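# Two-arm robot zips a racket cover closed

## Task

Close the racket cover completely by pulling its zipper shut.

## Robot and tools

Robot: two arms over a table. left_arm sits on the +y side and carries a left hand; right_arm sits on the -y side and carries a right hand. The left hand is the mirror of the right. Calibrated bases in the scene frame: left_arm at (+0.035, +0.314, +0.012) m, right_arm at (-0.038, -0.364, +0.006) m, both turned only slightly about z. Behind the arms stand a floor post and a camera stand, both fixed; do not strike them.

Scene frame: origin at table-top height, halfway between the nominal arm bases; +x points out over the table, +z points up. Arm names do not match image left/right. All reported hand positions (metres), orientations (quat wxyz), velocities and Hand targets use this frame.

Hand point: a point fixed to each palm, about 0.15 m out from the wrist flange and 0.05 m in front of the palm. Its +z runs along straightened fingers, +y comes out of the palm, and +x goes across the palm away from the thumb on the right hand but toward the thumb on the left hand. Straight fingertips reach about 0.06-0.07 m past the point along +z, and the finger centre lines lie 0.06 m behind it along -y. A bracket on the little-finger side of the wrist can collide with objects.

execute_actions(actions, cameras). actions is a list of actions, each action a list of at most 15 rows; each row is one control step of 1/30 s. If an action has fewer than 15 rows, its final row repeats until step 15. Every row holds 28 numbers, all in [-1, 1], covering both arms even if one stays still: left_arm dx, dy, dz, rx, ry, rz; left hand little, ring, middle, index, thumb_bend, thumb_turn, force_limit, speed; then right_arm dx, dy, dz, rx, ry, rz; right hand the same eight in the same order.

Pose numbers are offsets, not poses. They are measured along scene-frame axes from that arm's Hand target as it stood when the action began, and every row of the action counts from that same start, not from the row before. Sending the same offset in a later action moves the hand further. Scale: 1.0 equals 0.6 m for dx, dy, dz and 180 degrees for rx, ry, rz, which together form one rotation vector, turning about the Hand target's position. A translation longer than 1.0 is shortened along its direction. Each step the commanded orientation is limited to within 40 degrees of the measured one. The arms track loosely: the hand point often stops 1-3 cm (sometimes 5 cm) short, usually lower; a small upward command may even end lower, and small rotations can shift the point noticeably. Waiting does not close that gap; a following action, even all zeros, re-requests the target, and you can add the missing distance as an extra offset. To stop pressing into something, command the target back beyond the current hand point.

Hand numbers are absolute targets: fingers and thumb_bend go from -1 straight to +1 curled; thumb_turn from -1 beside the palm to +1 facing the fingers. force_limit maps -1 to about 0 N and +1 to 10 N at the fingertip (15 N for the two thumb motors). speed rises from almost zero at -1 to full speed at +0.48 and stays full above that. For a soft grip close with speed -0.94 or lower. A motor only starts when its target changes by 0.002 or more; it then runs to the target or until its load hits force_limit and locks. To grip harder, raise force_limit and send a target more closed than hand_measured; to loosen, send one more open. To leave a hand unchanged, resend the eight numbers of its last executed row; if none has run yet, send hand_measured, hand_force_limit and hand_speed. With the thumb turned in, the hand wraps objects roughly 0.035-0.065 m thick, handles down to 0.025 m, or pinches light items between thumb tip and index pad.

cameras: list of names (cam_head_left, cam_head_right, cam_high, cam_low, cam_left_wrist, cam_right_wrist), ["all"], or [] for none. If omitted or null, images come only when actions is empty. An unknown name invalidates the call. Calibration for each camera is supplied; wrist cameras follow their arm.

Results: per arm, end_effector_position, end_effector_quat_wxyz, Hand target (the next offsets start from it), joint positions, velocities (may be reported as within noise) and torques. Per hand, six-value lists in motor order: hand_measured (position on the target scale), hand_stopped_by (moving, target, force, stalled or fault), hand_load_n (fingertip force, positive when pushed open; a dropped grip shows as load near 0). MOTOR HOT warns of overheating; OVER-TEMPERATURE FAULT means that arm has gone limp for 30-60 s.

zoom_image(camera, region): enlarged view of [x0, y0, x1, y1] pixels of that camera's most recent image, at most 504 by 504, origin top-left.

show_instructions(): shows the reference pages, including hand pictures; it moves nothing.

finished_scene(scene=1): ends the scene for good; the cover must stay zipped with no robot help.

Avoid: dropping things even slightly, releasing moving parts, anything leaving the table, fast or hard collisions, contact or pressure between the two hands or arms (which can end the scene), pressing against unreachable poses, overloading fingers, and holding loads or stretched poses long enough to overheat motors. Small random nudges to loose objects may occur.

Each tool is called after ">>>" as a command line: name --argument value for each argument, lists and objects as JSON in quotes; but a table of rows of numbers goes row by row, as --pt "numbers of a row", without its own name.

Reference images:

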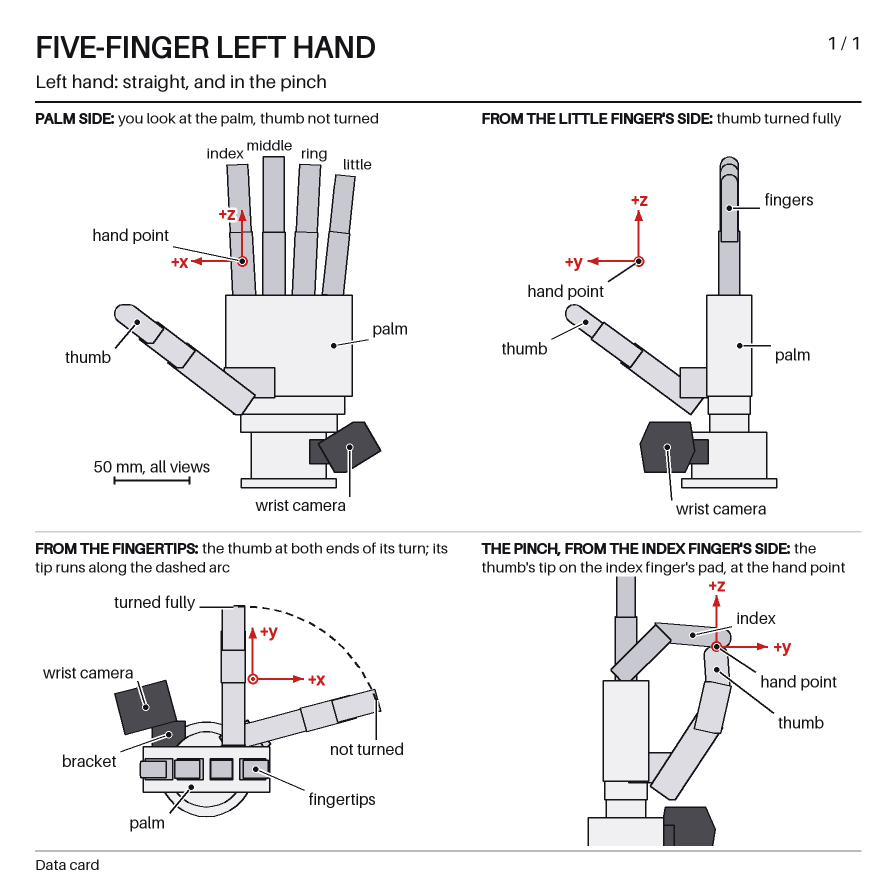

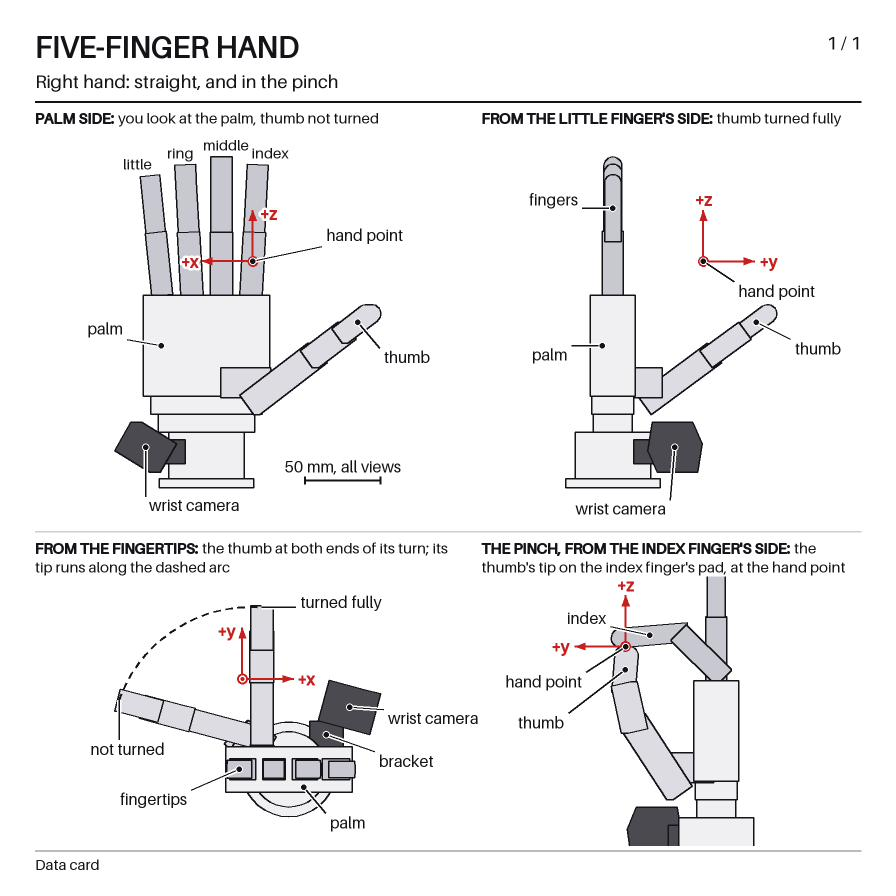

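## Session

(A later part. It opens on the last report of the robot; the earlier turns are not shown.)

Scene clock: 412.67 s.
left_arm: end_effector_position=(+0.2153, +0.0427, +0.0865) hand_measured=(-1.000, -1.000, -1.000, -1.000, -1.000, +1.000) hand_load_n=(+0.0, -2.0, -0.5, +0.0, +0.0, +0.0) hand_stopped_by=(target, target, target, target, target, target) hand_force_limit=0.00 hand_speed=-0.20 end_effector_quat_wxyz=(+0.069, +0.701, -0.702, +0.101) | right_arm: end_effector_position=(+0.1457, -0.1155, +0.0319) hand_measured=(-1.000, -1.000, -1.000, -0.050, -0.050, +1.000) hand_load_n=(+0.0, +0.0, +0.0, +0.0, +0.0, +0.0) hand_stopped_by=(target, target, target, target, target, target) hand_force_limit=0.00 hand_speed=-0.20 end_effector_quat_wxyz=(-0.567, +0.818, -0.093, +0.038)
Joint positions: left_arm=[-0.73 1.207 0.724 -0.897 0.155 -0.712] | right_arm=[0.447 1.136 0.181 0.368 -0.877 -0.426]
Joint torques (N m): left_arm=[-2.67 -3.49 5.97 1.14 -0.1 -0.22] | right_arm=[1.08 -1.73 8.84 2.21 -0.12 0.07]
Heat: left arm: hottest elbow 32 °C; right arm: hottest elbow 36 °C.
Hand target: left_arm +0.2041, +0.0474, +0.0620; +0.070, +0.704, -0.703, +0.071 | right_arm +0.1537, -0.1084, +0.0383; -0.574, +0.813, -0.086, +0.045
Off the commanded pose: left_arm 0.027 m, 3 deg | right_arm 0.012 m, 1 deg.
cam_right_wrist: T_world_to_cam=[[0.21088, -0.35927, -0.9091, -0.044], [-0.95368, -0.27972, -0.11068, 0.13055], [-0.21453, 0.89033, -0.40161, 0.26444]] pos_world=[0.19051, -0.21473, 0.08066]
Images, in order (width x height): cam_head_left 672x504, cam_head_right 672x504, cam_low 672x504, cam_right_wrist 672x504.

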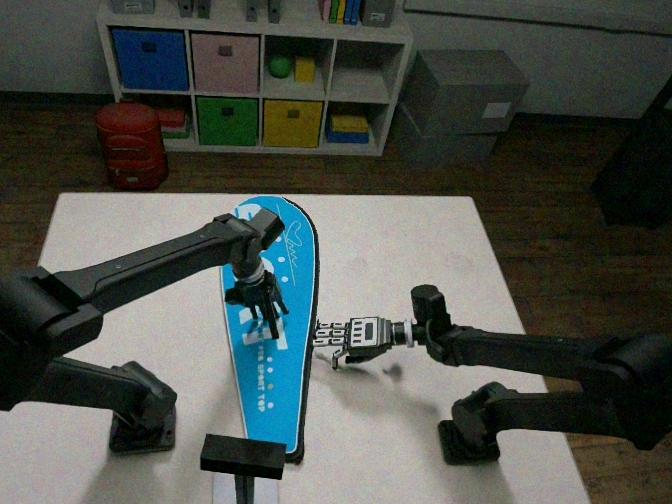

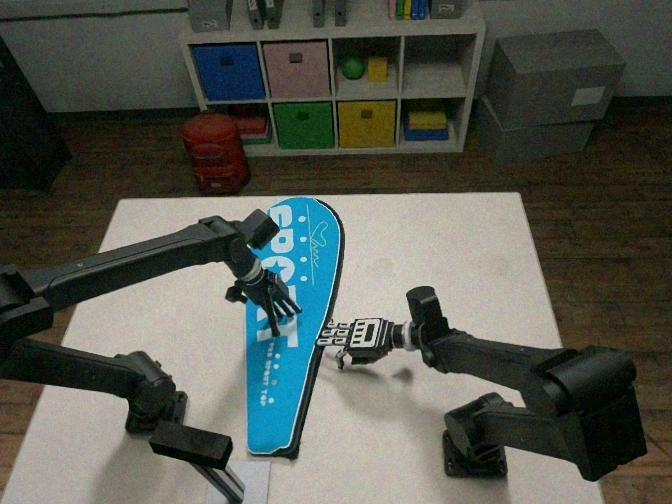

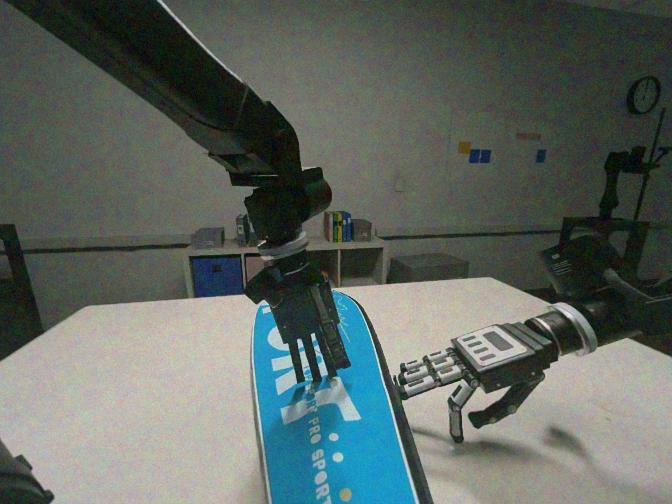

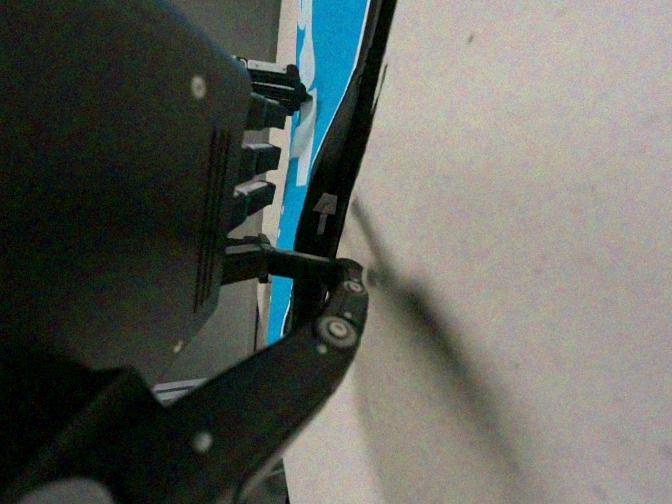

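>>> execute_actions --actions '[[[0.0,0,0,0,0,0,-1,-1,-1,-1,-1,1,0,-0.2,0.0,0.05,0.0,0,0,0,-1,-1,-1,-0.05,-0.05,1,0,-0.2]],[[0.0,0,0,0,0,0,-1,-1,-1,-1,-1,1,0,-0.2,0.0,0.03,0.0,0,0,0,-1,-1,-1,-0.05,-0.05,1,0,-0.2]]]' --cameras '["cam_right_wrist","cam_low","cam_head_right"]'

>>> zoom_image --camera "cam_right_wrist" --region '[220, 150, 400, 330]'

Scene clock: 418.63 s.
left_arm: end_effector_position=(+0.2153, +0.0427, +0.0865) hand_measured=(-1.000, -1.000, -1.000, -1.000, -1.000, +1.000) hand_load_n=(+0.0, -2.0, -0.5, +0.5, +0.0, +0.0) hand_stopped_by=(target, target, target, target, target, target) hand_force_limit=0.00 hand_speed=-0.20 end_effector_quat_wxyz=(+0.069, +0.701, -0.702, +0.101) | right_arm: end_effector_position=(+0.1407, -0.0731, +0.0260) hand_measured=(-1.000, -1.000, -1.000, -0.050, -0.050, +1.000) hand_load_n=(+0.0, +0.0, +0.0, +0.0, +0.0, +0.0) hand_stopped_by=(target, target, target, target, target, target) hand_force_limit=0.00 hand_speed=-0.20 end_effector_quat_wxyz=(-0.561, +0.821, -0.096, +0.034)
Joint positions: left_arm=[-0.73 1.207 0.724 -0.897 0.155 -0.712] | right_arm=[0.634 1.25 0.209 0.532 -0.715 -0.295]
Joint torques (N m): left_arm=[-2.67 -3.49 5.97 1.14 -0.09 -0.22] | right_arm=[0.97 -3.08 9.58 2.37 -0.04 0.08]
Heat: left arm: hottest elbow 32 °C; right arm: hottest elbow 36 °C.
Hand target: left_arm +0.2041, +0.0474, +0.0620; +0.070, +0.704, -0.703, +0.071 | right_arm +0.1536, -0.0605, +0.0382; -0.574, +0.813, -0.087, +0.045
Off the commanded pose: left_arm 0.027 m, 3 deg | right_arm 0.022 m, 2 deg.
cam_right_wrist: T_world_to_cam=[[0.20175, -0.37064, -0.9066, -0.03263], [-0.95467, -0.28126, -0.09746, 0.13667], [-0.21887, 0.88517, -0.41058, 0.22375]] pos_world=[0.18603, -0.17171, 0.0756]
Images, in order (width x height): cam_head_right 672x504, cam_low 672x504, cam_right_wrist 672x504.

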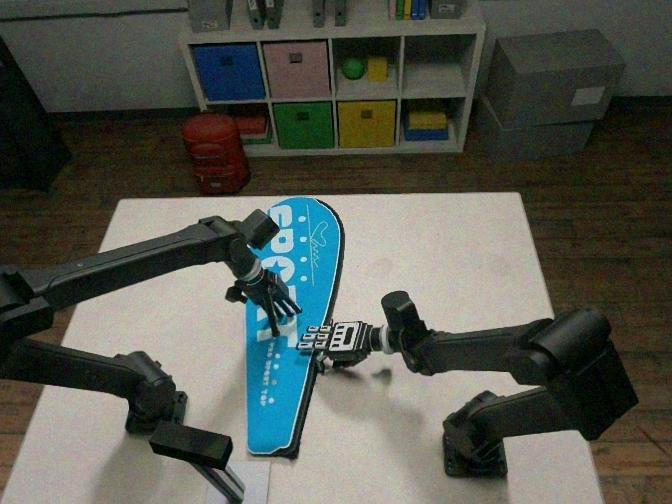

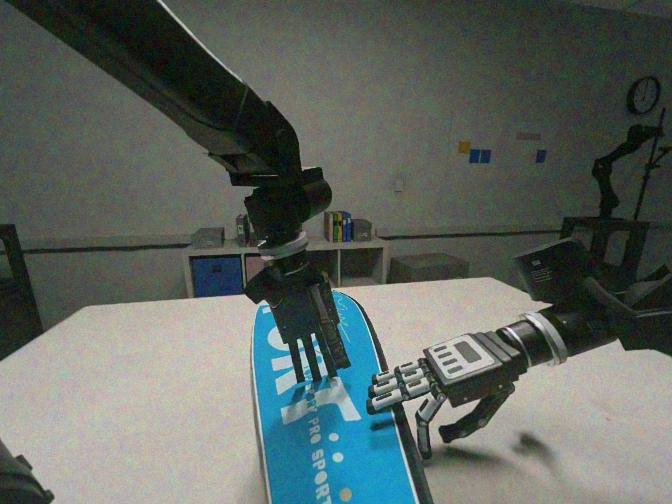

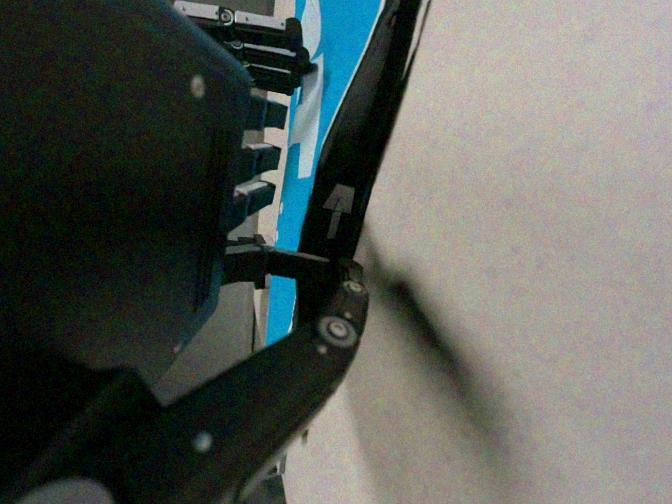

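Scaled by 2.800.

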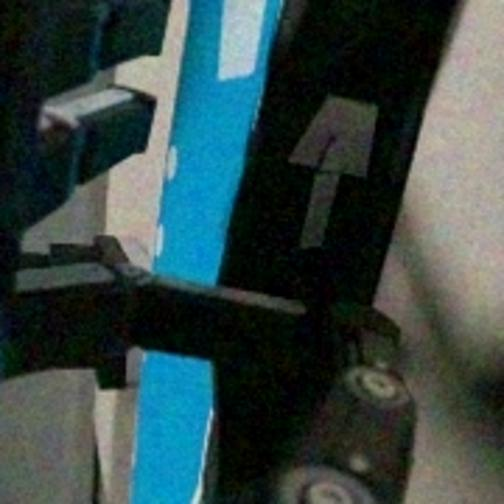

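>>> execute_actions --actions '[[[0.0,0,0,0,0,0,-1,-1,-1,-1,-1,1,0,-0.2,0.005,0.028,-0.008,0,0,0,-1,-1,-1,-0.05,-0.05,1,0,-0.2]]]' --cameras '["cam_right_wrist"]'

>>> zoom_image --camera "cam_right_wrist" --region '[220, 150, 400, 330]'

Scene clock: 421.73 s.
left_arm: end_effector_position=(+0.2153, +0.0427, +0.0865) hand_measured=(-1.000, -1.000, -1.000, -1.000, -1.000, +1.000) hand_load_n=(+0.0, -2.0, -0.5, +0.0, +0.0, +0.0) hand_stopped_by=(target, target, target, target, target, target) hand_force_limit=0.00 hand_speed=-0.20 end_effector_quat_wxyz=(+0.069, +0.701, -0.702, +0.101) | right_arm: end_effector_position=(+0.1446, -0.0571, +0.0213) hand_measured=(-1.000, -1.000, -1.000, -0.050, -0.050, +1.000) hand_load_n=(+0.0, +0.0, +0.0, +0.0, +0.0, +0.0) hand_stopped_by=(target, target, target, target, target, target) hand_force_limit=0.00 hand_speed=-0.20 end_effector_quat_wxyz=(-0.560, +0.822, -0.096, +0.035)
Joint positions: left_arm=[-0.73 1.207 0.724 -0.897 0.155 -0.712] | right_arm=[0.681 1.32 0.235 0.594 -0.672 -0.267]
Joint torques (N m): left_arm=[-2.67 -3.49 5.97 1.14 -0.1 -0.22] | right_arm=[1.03 -3.9 9.18 2.41 -0.01 0.09]
Heat: left arm: hottest elbow 32 °C; right arm: hottest elbow 36 °C.
Hand target: left_arm +0.2041, +0.0474, +0.0620; +0.070, +0.704, -0.703, +0.071 | right_arm +0.1568, -0.0436, +0.0335; -0.574, +0.813, -0.087, +0.045
Off the commanded pose: left_arm 0.027 m, 3 deg | right_arm 0.022 m, 2 deg.
cam_right_wrist: T_world_to_cam=[[0.20212, -0.37276, -0.90565, -0.03199], [-0.9548, -0.2808, -0.09752, 0.14436], [-0.21796, 0.88442, -0.41266, 0.20841]] pos_world=[0.18973, -0.15571, 0.07111]

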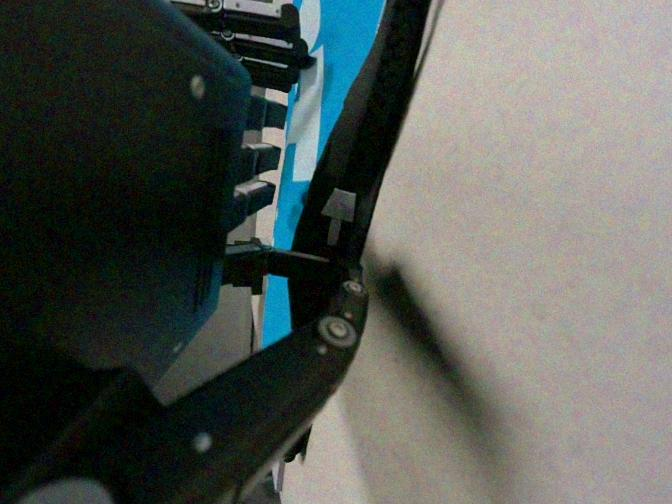

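Scaled by 2.800.

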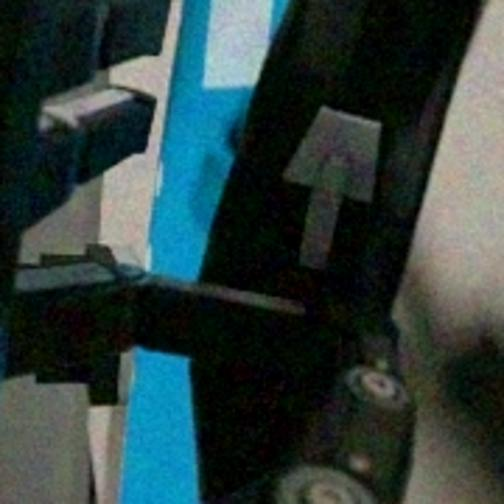

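>>> execute_actions --actions '[[[0.0,0,0,0,0,0,-1,-1,-1,-1,-1,1,0,-0.2,0.03,0.004,0.004,0,0,0,-1,-1,-1,-0.05,-0.05,1,0,-0.2]]]' --cameras '["cam_right_wrist","cam_head_right"]'

>>> zoom_image --camera "cam_right_wrist" --region '[220, 150, 400, 330]'

Scene clock: 424.43 s.
left_arm: end_effector_position=(+0.2153, +0.0427, +0.0865) hand_measured=(-1.000, -1.000, -1.000, -1.000, -1.000, +1.000) hand_load_n=(+0.0, -1.5, -0.5, +0.0, +0.0, +0.0) hand_stopped_by=(target, target, target, target, target, target) hand_force_limit=0.00 hand_speed=-0.20 end_effector_quat_wxyz=(+0.069, +0.701, -0.702, +0.101) | right_arm: end_effector_position=(+0.1607, -0.0492, +0.0271) hand_measured=(-1.000, -1.000, -1.000, -0.050, -0.050, +1.000) hand_load_n=(+0.0, +0.0, +0.0, -0.5, +0.0, +0.0) hand_stopped_by=(target, target, target, target, target, target) hand_force_limit=0.00 hand_speed=-0.20 end_effector_quat_wxyz=(-0.566, +0.818, -0.094, +0.034)
Joint positions: left_arm=[-0.73 1.207 0.724 -0.897 0.155 -0.712] | right_arm=[0.661 1.352 0.279 0.589 -0.698 -0.271]
Joint torques (N m): left_arm=[-2.67 -3.49 5.97 1.14 -0.1 -0.22] | right_arm=[-0.09 -4.54 9.24 1.62 -0.19 -0.05]
Heat: left arm: hottest elbow 32 °C; right arm: hottest elbow 36 °C.
Hand target: left_arm +0.2041, +0.0474, +0.0620; +0.070, +0.704, -0.703, +0.071 | right_arm +0.1746, -0.0413, +0.0357; -0.573, +0.813, -0.087, +0.045
Off the commanded pose: left_arm 0.027 m, 3 deg | right_arm 0.018 m, 2 deg.
cam_right_wrist: T_world_to_cam=[[0.20653, -0.35914, -0.91015, -0.02686], [-0.95328, -0.28345, -0.10447, 0.1624], [-0.22046, 0.8892, -0.4009, 0.20762]] pos_world=[0.20614, -0.14823, 0.07576]
Images, in order (width x height): cam_head_right 672x504, cam_right_wrist 672x504.

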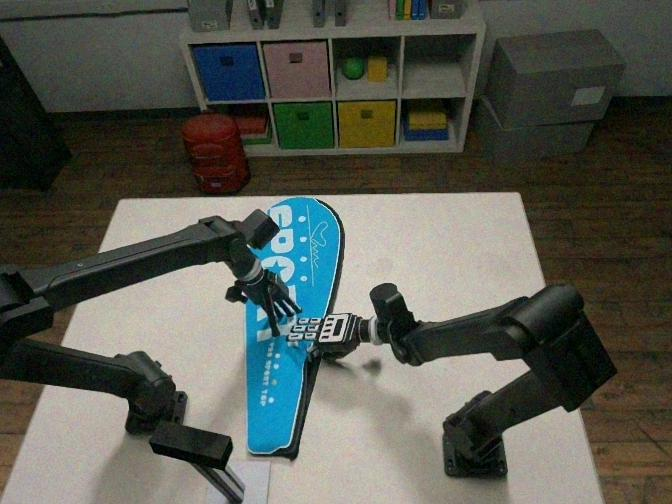

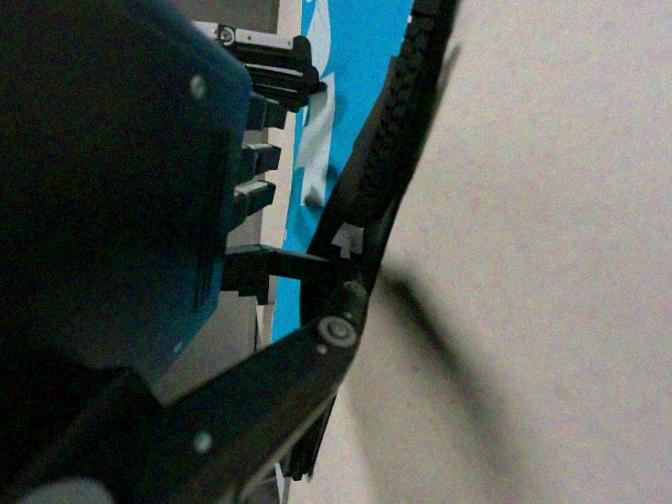

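Scaled by 2.800.

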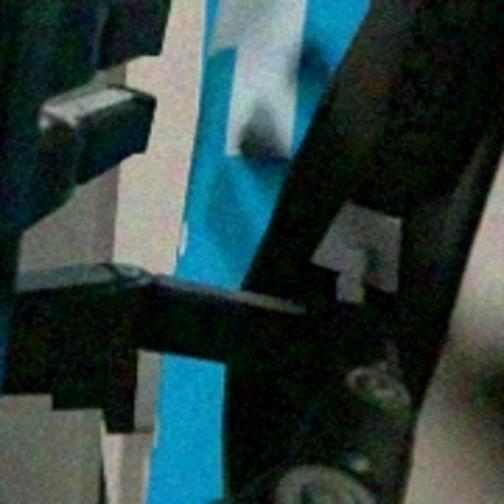

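>>> execute_actions --actions '[[[0.0,0,0,0,0,0,-1,-1,-1,-1,-1,1,0,-0.2,0.012,0.0,0.0,0,0,0,-1,-1,-1,-0.05,-0.05,1,0,-0.2]]]' --cameras '["cam_right_wrist"]'

>>> zoom_image --camera "cam_right_wrist" --region '[300, 190, 400, 300]'

Scene clock: 430.23 s.
left_arm: end_effector_position=(+0.2153, +0.0427, +0.0865) hand_measured=(-1.000, -1.000, -1.000, -1.000, -1.000, +1.000) hand_load_n=(+0.0, -1.5, -0.5, +0.0, +0.0, +0.0) hand_stopped_by=(target, target, target, target, target, target) hand_force_limit=0.00 hand_speed=-0.20 end_effector_quat_wxyz=(+0.069, +0.701, -0.702, +0.101) | right_arm: end_effector_position=(+0.1644, -0.0496, +0.0261) hand_measured=(-1.000, -1.000, -1.000, -0.050, -0.050, +1.000) hand_load_n=(+0.0, +0.0, +0.0, +0.0, +0.0, +0.0) hand_stopped_by=(target, target, target, target, target, target) hand_force_limit=0.00 hand_speed=-0.20 end_effector_quat_wxyz=(-0.566, +0.818, -0.093, +0.031)
Joint positions: left_arm=[-0.73 1.207 0.724 -0.897 0.155 -0.712] | right_arm=[0.648 1.366 0.289 0.585 -0.713 -0.279]
Joint torques (N m): left_arm=[-2.67 -3.49 5.96 1.14 -0.1 -0.22] | right_arm=[-0.38 -4.72 9.72 1.47 -0.15 -0.07]
Heat: left arm: hottest elbow 32 °C; right arm: hottest elbow 36 °C.
Hand target: left_arm +0.2041, +0.0474, +0.0620; +0.070, +0.704, -0.703, +0.071 | right_arm +0.1820, -0.0413, +0.0358; -0.574, +0.813, -0.087, +0.045
Off the commanded pose: left_arm 0.027 m, 3 deg | right_arm 0.022 m, 2 deg.
cam_right_wrist: T_world_to_cam=[[0.20414, -0.35833, -0.911, -0.02823], [-0.95262, -0.28706, -0.10056, 0.16537], [-0.22548, 0.88836, -0.39996, 0.20913]] pos_world=[0.21046, -0.14843, 0.07456]

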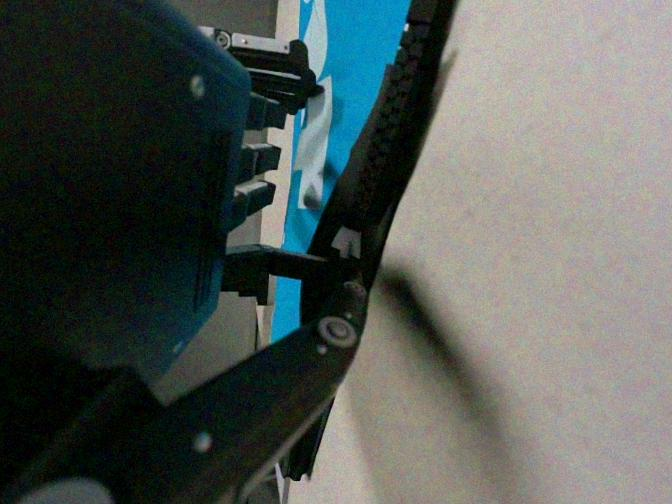

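Scaled by 4.582.

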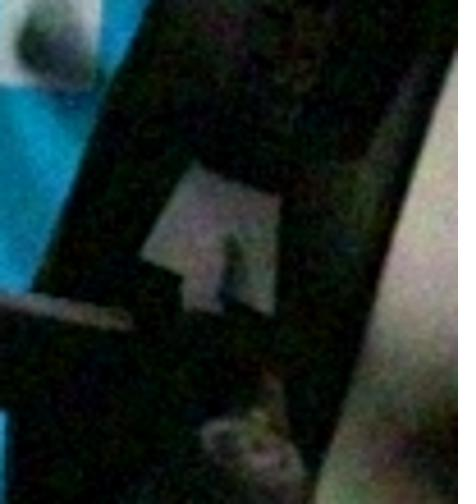

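>>> execute_actions --actions '[[[0.0,0,0,0,0,0,-1,-1,-1,-1,-1,1,0,-0.2,0.0,0.0,0.0,0,0,0,-1,-1,-1,-0.05,0.3,1,-0.5,-0.85]],[[0.0,0,0,0,0,0,-1,-1,-1,-1,-1,1,0,-0.2,0.0,0.0,0.0,0,0,0,-1,-1,-1,-0.05,0.3,1,-0.5,-0.85]],[[0.0,0,0,0,0,0,-1,-1,-1,-1,-1,1,0,-0.2,0.0,0.0,0.0,0,0,0,-1,-1,-1,-0.05,0.3,1,-0.5,-0.85]]]' --cameras '["cam_right_wrist"]'

>>> zoom_image --camera "cam_right_wrist" --region '[300, 190, 400, 300]'

Scene clock: 435.00 s.
left_arm: end_effector_position=(+0.2153, +0.0427, +0.0865) hand_measured=(-1.000, -1.000, -1.000, -1.000, -1.000, +1.000) hand_load_n=(+0.0, -1.5, +0.0, +0.0, +0.0, +0.0) hand_stopped_by=(target, target, target, target, target, target) hand_force_limit=0.00 hand_speed=-0.20 end_effector_quat_wxyz=(+0.069, +0.701, -0.702, +0.101) | right_arm: end_effector_position=(+0.1644, -0.0496, +0.0261) hand_measured=(-1.000, -1.000, -1.000, -0.050, +0.300, +1.000) hand_load_n=(+0.0, +0.0, +0.0, -0.5, +0.0, +0.0) hand_stopped_by=(target, target, target, target, target, target) hand_force_limit=-0.50 hand_speed=-0.85 end_effector_quat_wxyz=(-0.566, +0.818, -0.093, +0.031)
Joint positions: left_arm=[-0.73 1.207 0.724 -0.897 0.155 -0.712] | right_arm=[0.648 1.366 0.289 0.585 -0.713 -0.279]
Joint torques (N m): left_arm=[-2.67 -3.49 5.97 1.14 -0.09 -0.22] | right_arm=[-0.32 -4.72 9.72 1.47 -0.14 -0.07]
Heat: left arm: hottest elbow 32 °C; right arm: hottest elbow 36 °C.
Hand target: left_arm +0.2041, +0.0474, +0.0620; +0.070, +0.704, -0.703, +0.071 | right_arm +0.1820, -0.0413, +0.0358; -0.574, +0.813, -0.087, +0.045
Off the commanded pose: left_arm 0.027 m, 3 deg | right_arm 0.022 m, 2 deg.
cam_right_wrist: T_world_to_cam=[[0.20414, -0.35833, -0.911, -0.02823], [-0.95262, -0.28706, -0.10056, 0.16537], [-0.22548, 0.88836, -0.39996, 0.20913]] pos_world=[0.21046, -0.14843, 0.07456]

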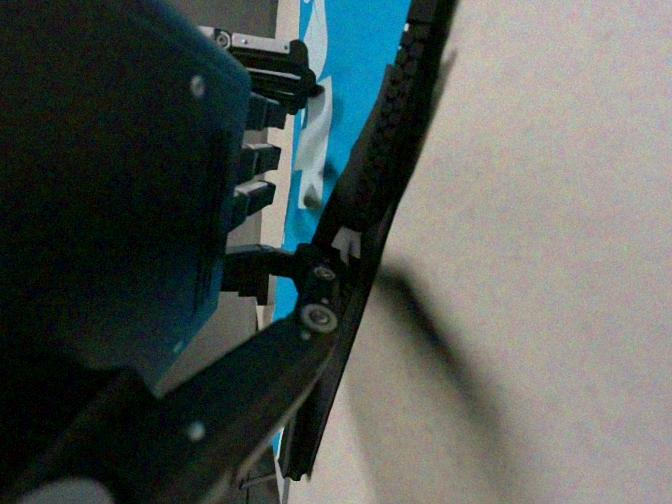

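Scaled by 4.582.

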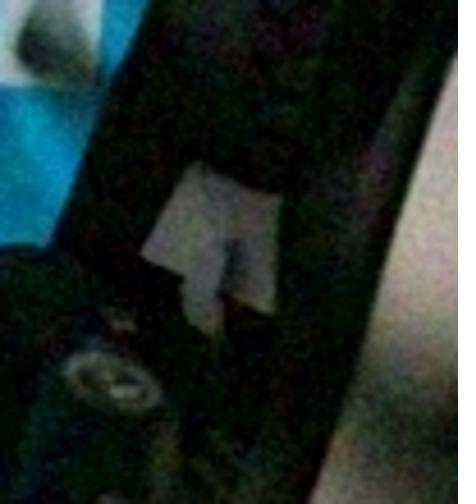

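>>> execute_actions --actions '[[[0.0,0,0,0,0,0,-1,-1,-1,-1,-1,1,0,-0.2,0.0,0.0,0.0,0,0,0,-1,-1,-1,-0.05,0.0,1,-0.4,-0.5]],[[0.0,0,0,0,0,0,-1,-1,-1,-1,-1,1,0,-0.2,0.0,0.0,0.0,0,0,0,-1,-1,-1,-0.05,0.0,1,-0.4,-0.5]],[[0.0,0,0,0,0,0,-1,-1,-1,-1,-1,1,0,-0.2,0.0,0.0,0.0,0,0,0,-1,-1,-1,0.5,0.0,1,-0.4,-0.85]],[[0.0,0,0,0,0,0,-1,-1,-1,-1,-1,1,0,-0.2,0.0,0.0,0.0,0,0,0,-1,-1,-1,0.5,0.0,1,-0.4,-0.85]],[[0.0,0,0,0,0,0,-1,-1,-1,-1,-1,1,0,-0.2,0.0,0.0,0.0,0,0,0,-1,-1,-1,0.5,0.0,1,-0.4,-0.85]]]' --cameras '["cam_right_wrist"]'

>>> zoom_image --camera "cam_right_wrist" --region '[300, 190, 400, 300]'

Scene clock: 440.47 s.
left_arm: end_effector_position=(+0.2153, +0.0427, +0.0865) hand_measured=(-1.000, -1.000, -1.000, -1.000, -1.000, +1.000) hand_load_n=(+0.0, -1.5, +0.0, +0.0, +0.0, +0.0) hand_stopped_by=(target, target, target, target, target, target) hand_force_limit=0.00 hand_speed=-0.20 end_effector_quat_wxyz=(+0.069, +0.701, -0.702, +0.101) | right_arm: end_effector_position=(+0.1659, -0.0487, +0.0272) hand_measured=(-1.000, -1.000, -1.000, +0.254, +0.000, +1.000) hand_load_n=(+0.0, +0.0, +0.0, +4.0, +0.5, +0.0) hand_stopped_by=(target, target, target, force, target, target) hand_force_limit=-0.40 hand_speed=-0.85 end_effector_quat_wxyz=(-0.567, +0.818, -0.091, +0.033)
Joint positions: left_arm=[-0.73 1.207 0.724 -0.897 0.155 -0.712] | right_arm=[0.648 1.366 0.293 0.585 -0.713 -0.281]
Joint torques (N m): left_arm=[-2.67 -3.49 5.97 1.14 -0.1 -0.22] | right_arm=[-0.32 -4.72 9.46 1.5 -0.14 -0.05]
Heat: left arm: hottest elbow 32 °C; right arm: hottest elbow 36 °C.
Hand target: left_arm +0.2041, +0.0474, +0.0620; +0.070, +0.704, -0.703, +0.071 | right_arm +0.1820, -0.0413, +0.0358; -0.574, +0.813, -0.087, +0.045
Off the commanded pose: left_arm 0.027 m, 3 deg | right_arm 0.020 m, 2 deg.
cam_right_wrist: T_world_to_cam=[[0.20885, -0.35666, -0.91059, -0.02788], [-0.95189, -0.28767, -0.10564, 0.16722], [-0.22427, 0.88884, -0.39958, 0.20891]] pos_world=[0.21185, -0.14753, 0.07575]

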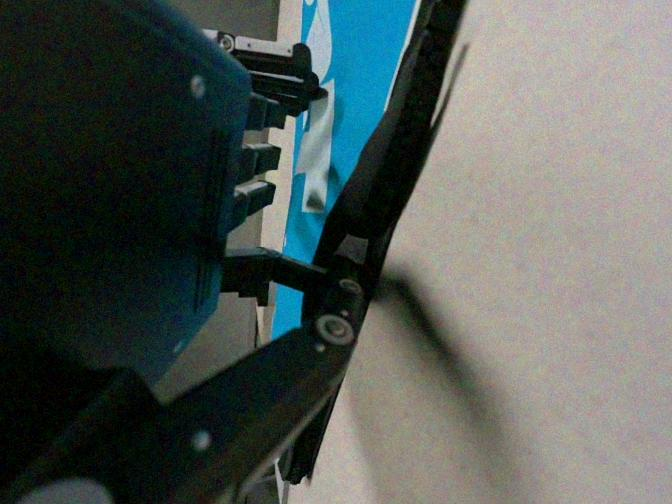

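Scaled by 4.582.

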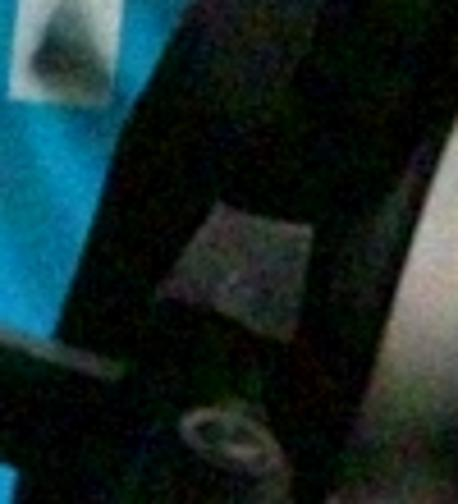

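>>> execute_actions --actions '[[[0.0,0,0,0,0,0,-1,-1,-1,-1,-1,1,0,-0.2,-0.03,-0.005,0.0,0,0,0,-1,-1,-1,0.5,0.0,1,-0.4,-0.85]],[[0.0,0,0,0,0,0,-1,-1,-1,-1,-1,1,0,-0.2,-0.03,0.003,0.0,0,0,0,-1,-1,-1,0.5,0.0,1,-0.4,-0.85]]]' --cameras '["cam_right_wrist","cam_head_right","cam_head_left"]'

>>> zoom_image --camera "cam_right_wrist" --region '[280, 180, 420, 320]'

Scene clock: 443.50 s.
left_arm: end_effector_position=(+0.2153, +0.0427, +0.0865) hand_measured=(-1.000, -1.000, -1.000, -1.000, -1.000, +1.000) hand_load_n=(+0.0, -2.0, -0.5, +0.0, +0.0, +0.0) hand_stopped_by=(target, target, target, target, target, target) hand_force_limit=0.00 hand_speed=-0.20 end_effector_quat_wxyz=(+0.069, +0.701, -0.702, +0.101) | right_arm: end_effector_position=(+0.1425, -0.0480, +0.0272) hand_measured=(-1.000, -1.000, -1.000, +0.254, +0.000, +1.000) hand_load_n=(+0.0, +0.0, -0.5, +3.5, +0.5, +0.0) hand_stopped_by=(target, target, target, force, target, target) hand_force_limit=-0.40 hand_speed=-0.85 end_effector_quat_wxyz=(-0.563, +0.820, -0.092, +0.038)
Joint positions: left_arm=[-0.73 1.207 0.724 -0.897 0.155 -0.712] | right_arm=[0.716 1.307 0.243 0.594 -0.642 -0.25]
Joint torques (N m): left_arm=[-2.67 -3.49 5.96 1.16 -0.1 -0.22] | right_arm=[0.85 -5.3 7.05 2.41 0 0.08]
Heat: left arm: hottest elbow 32 °C; right arm: hottest elbow 36 °C.
Hand target: left_arm +0.2041, +0.0474, +0.0620; +0.070, +0.704, -0.703, +0.071 | right_arm +0.1460, -0.0424, +0.0359; -0.574, +0.813, -0.087, +0.045
Off the commanded pose: left_arm 0.027 m, 3 deg | right_arm 0.011 m, 2 deg.
cam_right_wrist: T_world_to_cam=[[0.21169, -0.36675, -0.90591, -0.02389], [-0.95318, -0.28228, -0.10846, 0.14563], [-0.21594, 0.88646, -0.40934, 0.20211]] pos_world=[0.18752, -0.14682, 0.07689]
Images, in order (width x height): cam_head_left 672x504, cam_head_right 672x504, cam_right_wrist 672x504.

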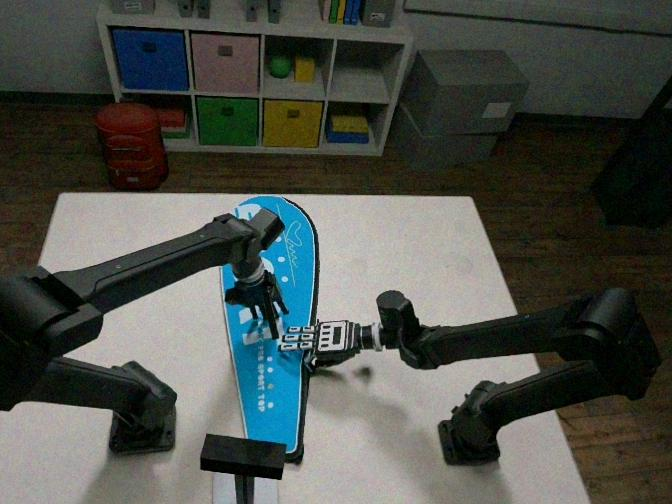

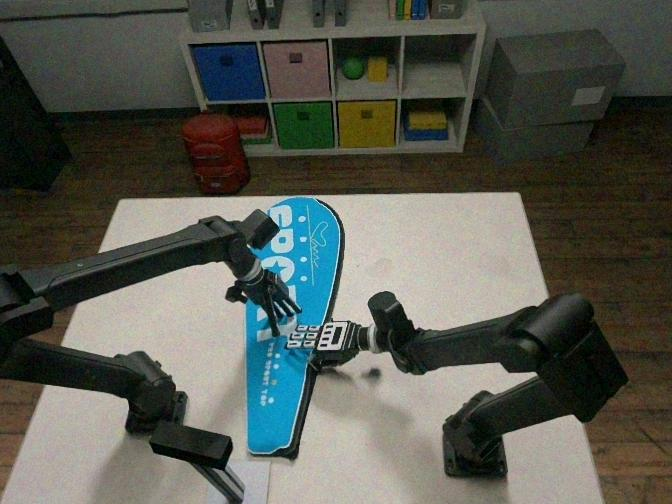

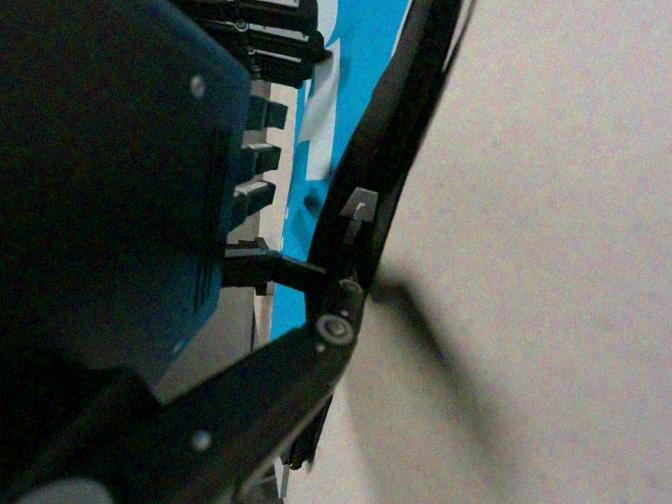

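Scaled by 3.600.

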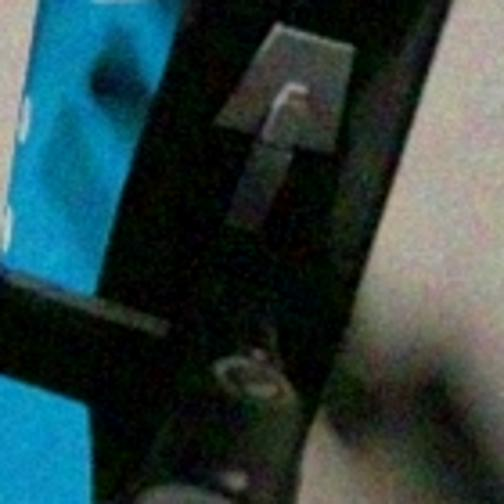

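>>> execute_actions --actions '[[[0.0,0,0,0,0,0,-1,-1,-1,-1,-1,1,0,-0.2,0.0,-0.07,0.01,0,0,0,-1,-1,-1,0.1,0.0,1,-0.4,-0.5]],[[0.0,0,0,0,0,0,-1,-1,-1,-1,-1,1,0,-0.2,0.0,-0.07,0.02,0,0,0,-1,-1,-1,-1,-1,1,-0.4,-0.2]],[[0.0,0,0,0,0,0,-1,-1,-1,-1,-1,1,0,-0.2,0.02,-0.03,-0.02,-0.0307,0.0024,-0.1039,-1,-1,-1,-1,-1,-1,-0.4,-0.2]],[[0.0,0,0,0,0,0,-1,-1,-1,-1,-1,1,0,-0.2,0.03,0.0,-0.05,0,0,0,-1,-1,-1,-1,-1,-1,-0.4,-0.2]]]' --cameras '["cam_right_wrist","cam_head_right","cam_low"]'

>>> zoom_image --camera "cam_right_wrist" --region '[220, 150, 360, 290]'

Scene clock: 483.90 s.
left_arm: end_effector_position=(+0.2153, +0.0427, +0.0865) hand_measured=(-1.000, -1.000, -1.000, -1.000, -1.000, +1.000) hand_load_n=(+0.0, -1.5, +0.0, +0.0, +0.0, +0.0) hand_stopped_by=(target, target, target, target, target, target) hand_force_limit=0.00 hand_speed=-0.20 end_effector_quat_wxyz=(+0.069, +0.701, -0.702, +0.101) | right_arm: end_effector_position=(+0.1704, -0.1459, +0.0084) hand_measured=(-1.000, -1.000, -1.000, -1.000, -1.000, -1.000) hand_load_n=(+0.0, +0.0, +0.0, +0.0, +0.0, +0.0) hand_stopped_by=(target, target, target, target, target, target) hand_force_limit=-0.40 hand_speed=-0.20 end_effector_quat_wxyz=(-0.513, +0.819, -0.222, +0.131)
Joint positions: left_arm=[-0.73 1.207 0.724 -0.897 0.155 -0.712] | right_arm=[0.451 1.074 0.099 0.432 -0.555 -0.294]
Joint torques (N m): left_arm=[-2.67 -3.49 5.96 1.14 -0.1 -0.22] | right_arm=[0.03 -0.79 7.66 2.41 -0.22 0]
Heat: left arm: hottest elbow 32 °C; right arm: hottest elbow 34 °C.
Hand target: left_arm +0.2041, +0.0474, +0.0620; +0.070, +0.704, -0.703, +0.071 | right_arm +0.1759, -0.1445, +0.0118; -0.519, +0.815, -0.217, +0.138
Off the commanded pose: left_arm 0.027 m, 3 deg | right_arm 0.007 m, 1 deg.
cam_right_wrist: T_world_to_cam=[[0.07029, -0.49253, -0.86745, -0.0773], [-0.99508, 0.0263, -0.09556, 0.19456], [0.06988, 0.8699, -0.48825, 0.23668]] pos_world=[0.1825, -0.24907, 0.0671]
Images, in order (width x height): cam_head_right 672x504, cam_low 672x504, cam_right_wrist 672x504.

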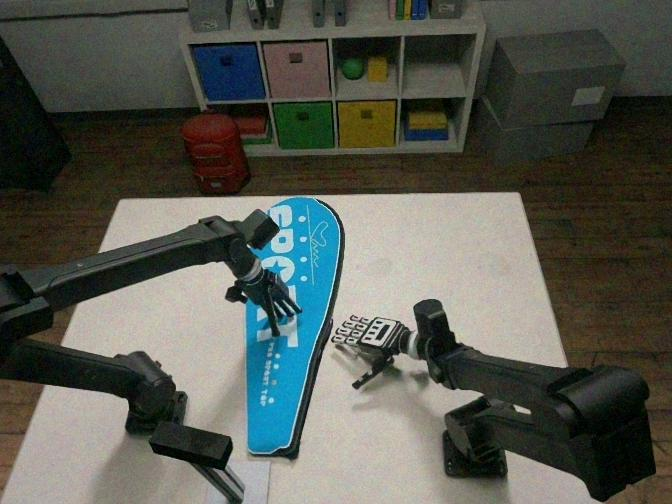

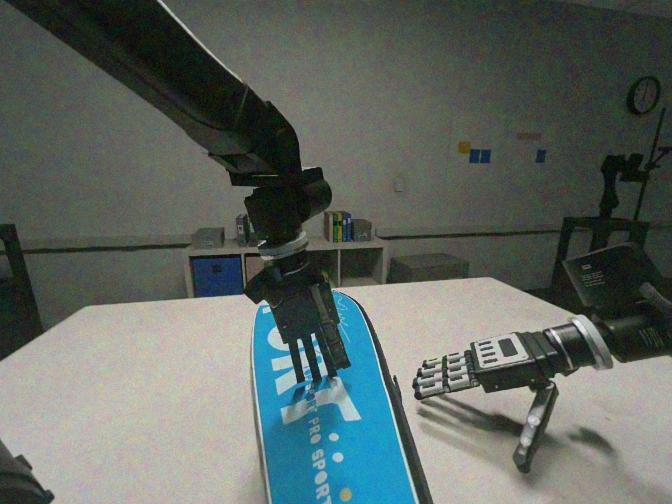

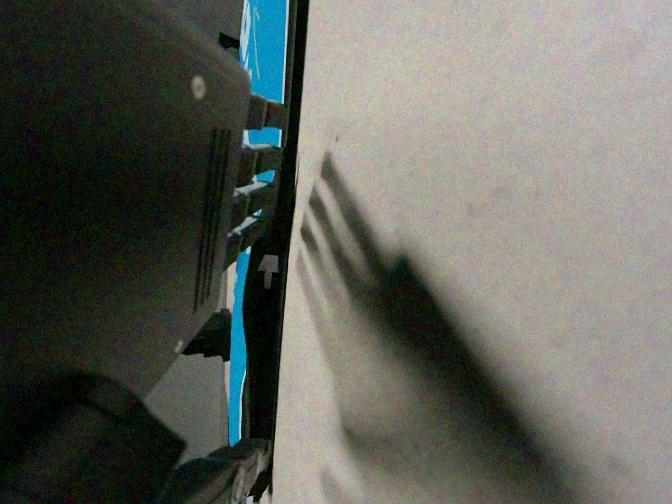

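Scaled by 3.600.

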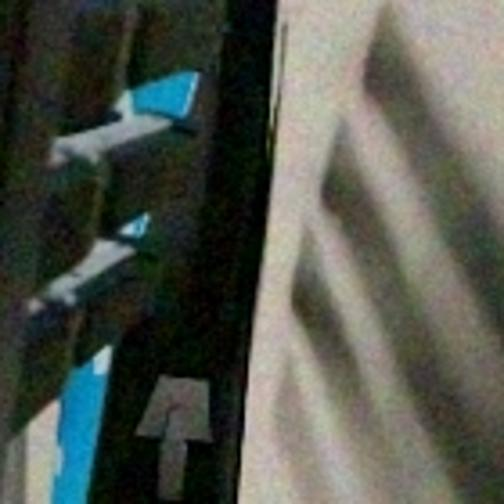

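>>> execute_actions --actions '[[[0.0,0,0,0,0,0,-1,-1,-1,-1,-1,1,0,-0.2,0.0,0.015,-0.02,0,0,0,-1,-1,-1,-1,-1,-1,-0.4,-0.2]],[[0.0,0,0,0,0,0,-1,-1,-1,-1,-1,1,0,-0.2,-0.005,0.015,0.0,0,0,0,-1,-1,-1,-1,-1,-1,-0.4,-0.2]]]' --cameras '["cam_right_wrist","cam_low"]'

>>> zoom_image --camera "cam_right_wrist" --region '[220, 150, 360, 290]'

>>> zoom_image --camera "cam_low" --region '[370, 350, 450, 430]'

Scene clock: 488.83 s.
left_arm: end_effector_position=(+0.2153, +0.0427, +0.0865) hand_measured=(-1.000, -1.000, -1.000, -1.000, -1.000, +1.000) hand_load_n=(+0.0, -2.0, -0.5, +0.0, +0.0, +0.0) hand_stopped_by=(target, target, target, target, target, target) hand_force_limit=0.00 hand_speed=-0.20 end_effector_quat_wxyz=(+0.069, +0.701, -0.702, +0.101) | right_arm: end_effector_position=(+0.1712, -0.1300, -0.0028) hand_measured=(-1.000, -1.000, -1.000, -1.000, -1.000, -1.000) hand_load_n=(+0.0, +0.0, +0.0, +0.0, +0.0, +0.0) hand_stopped_by=(target, target, target, target, target, target) hand_force_limit=-0.40 hand_speed=-0.20 end_effector_quat_wxyz=(-0.513, +0.818, -0.220, +0.136)
Joint positions: left_arm=[-0.73 1.207 0.724 -0.897 0.155 -0.712] | right_arm=[0.533 1.209 0.097 0.599 -0.48 -0.252]
Joint torques (N m): left_arm=[-2.67 -3.49 5.96 1.14 -0.1 -0.22] | right_arm=[0.97 -1.73 6.39 2.48 0.03 0.11]
Heat: left arm: hottest elbow 32 °C; right arm: hottest elbow 34 °C.
Hand target: left_arm +0.2041, +0.0474, +0.0620; +0.070, +0.704, -0.703, +0.071 | right_arm +0.1730, -0.1264, -0.0001; -0.519, +0.815, -0.217, +0.138
Off the commanded pose: left_arm 0.027 m, 3 deg | right_arm 0.005 m, 1 deg.
cam_right_wrist: T_world_to_cam=[[0.07891, -0.49406, -0.86584, -0.0809], [-0.9939, 0.02818, -0.10666, 0.19392], [0.0771, 0.86897, -0.48882, 0.21593]] pos_world=[0.18247, -0.23307, 0.05619]
Images, in order (width x height): cam_low 672x504, cam_right_wrist 672x504.

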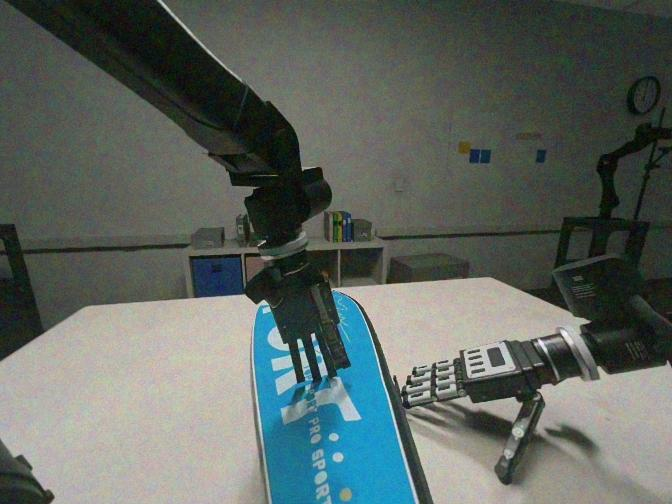

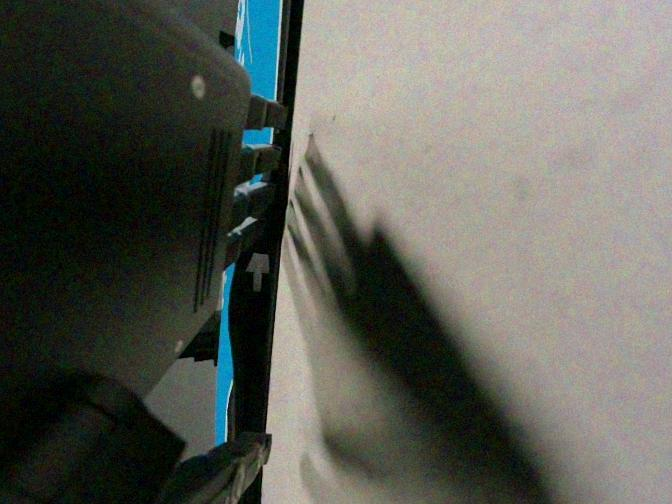

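Scaled by 3.600.

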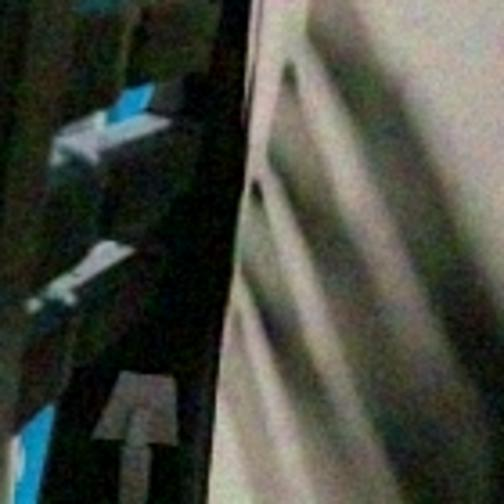

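Scaled by 6.300.

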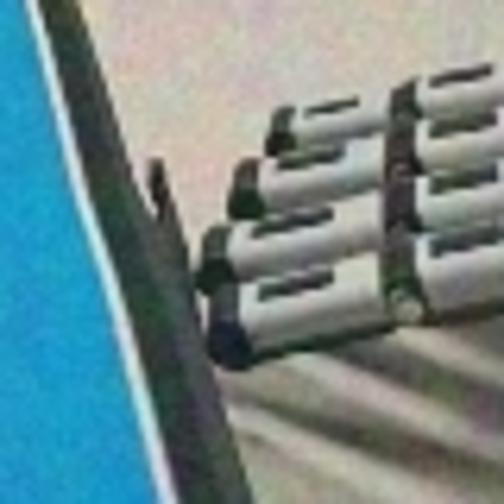

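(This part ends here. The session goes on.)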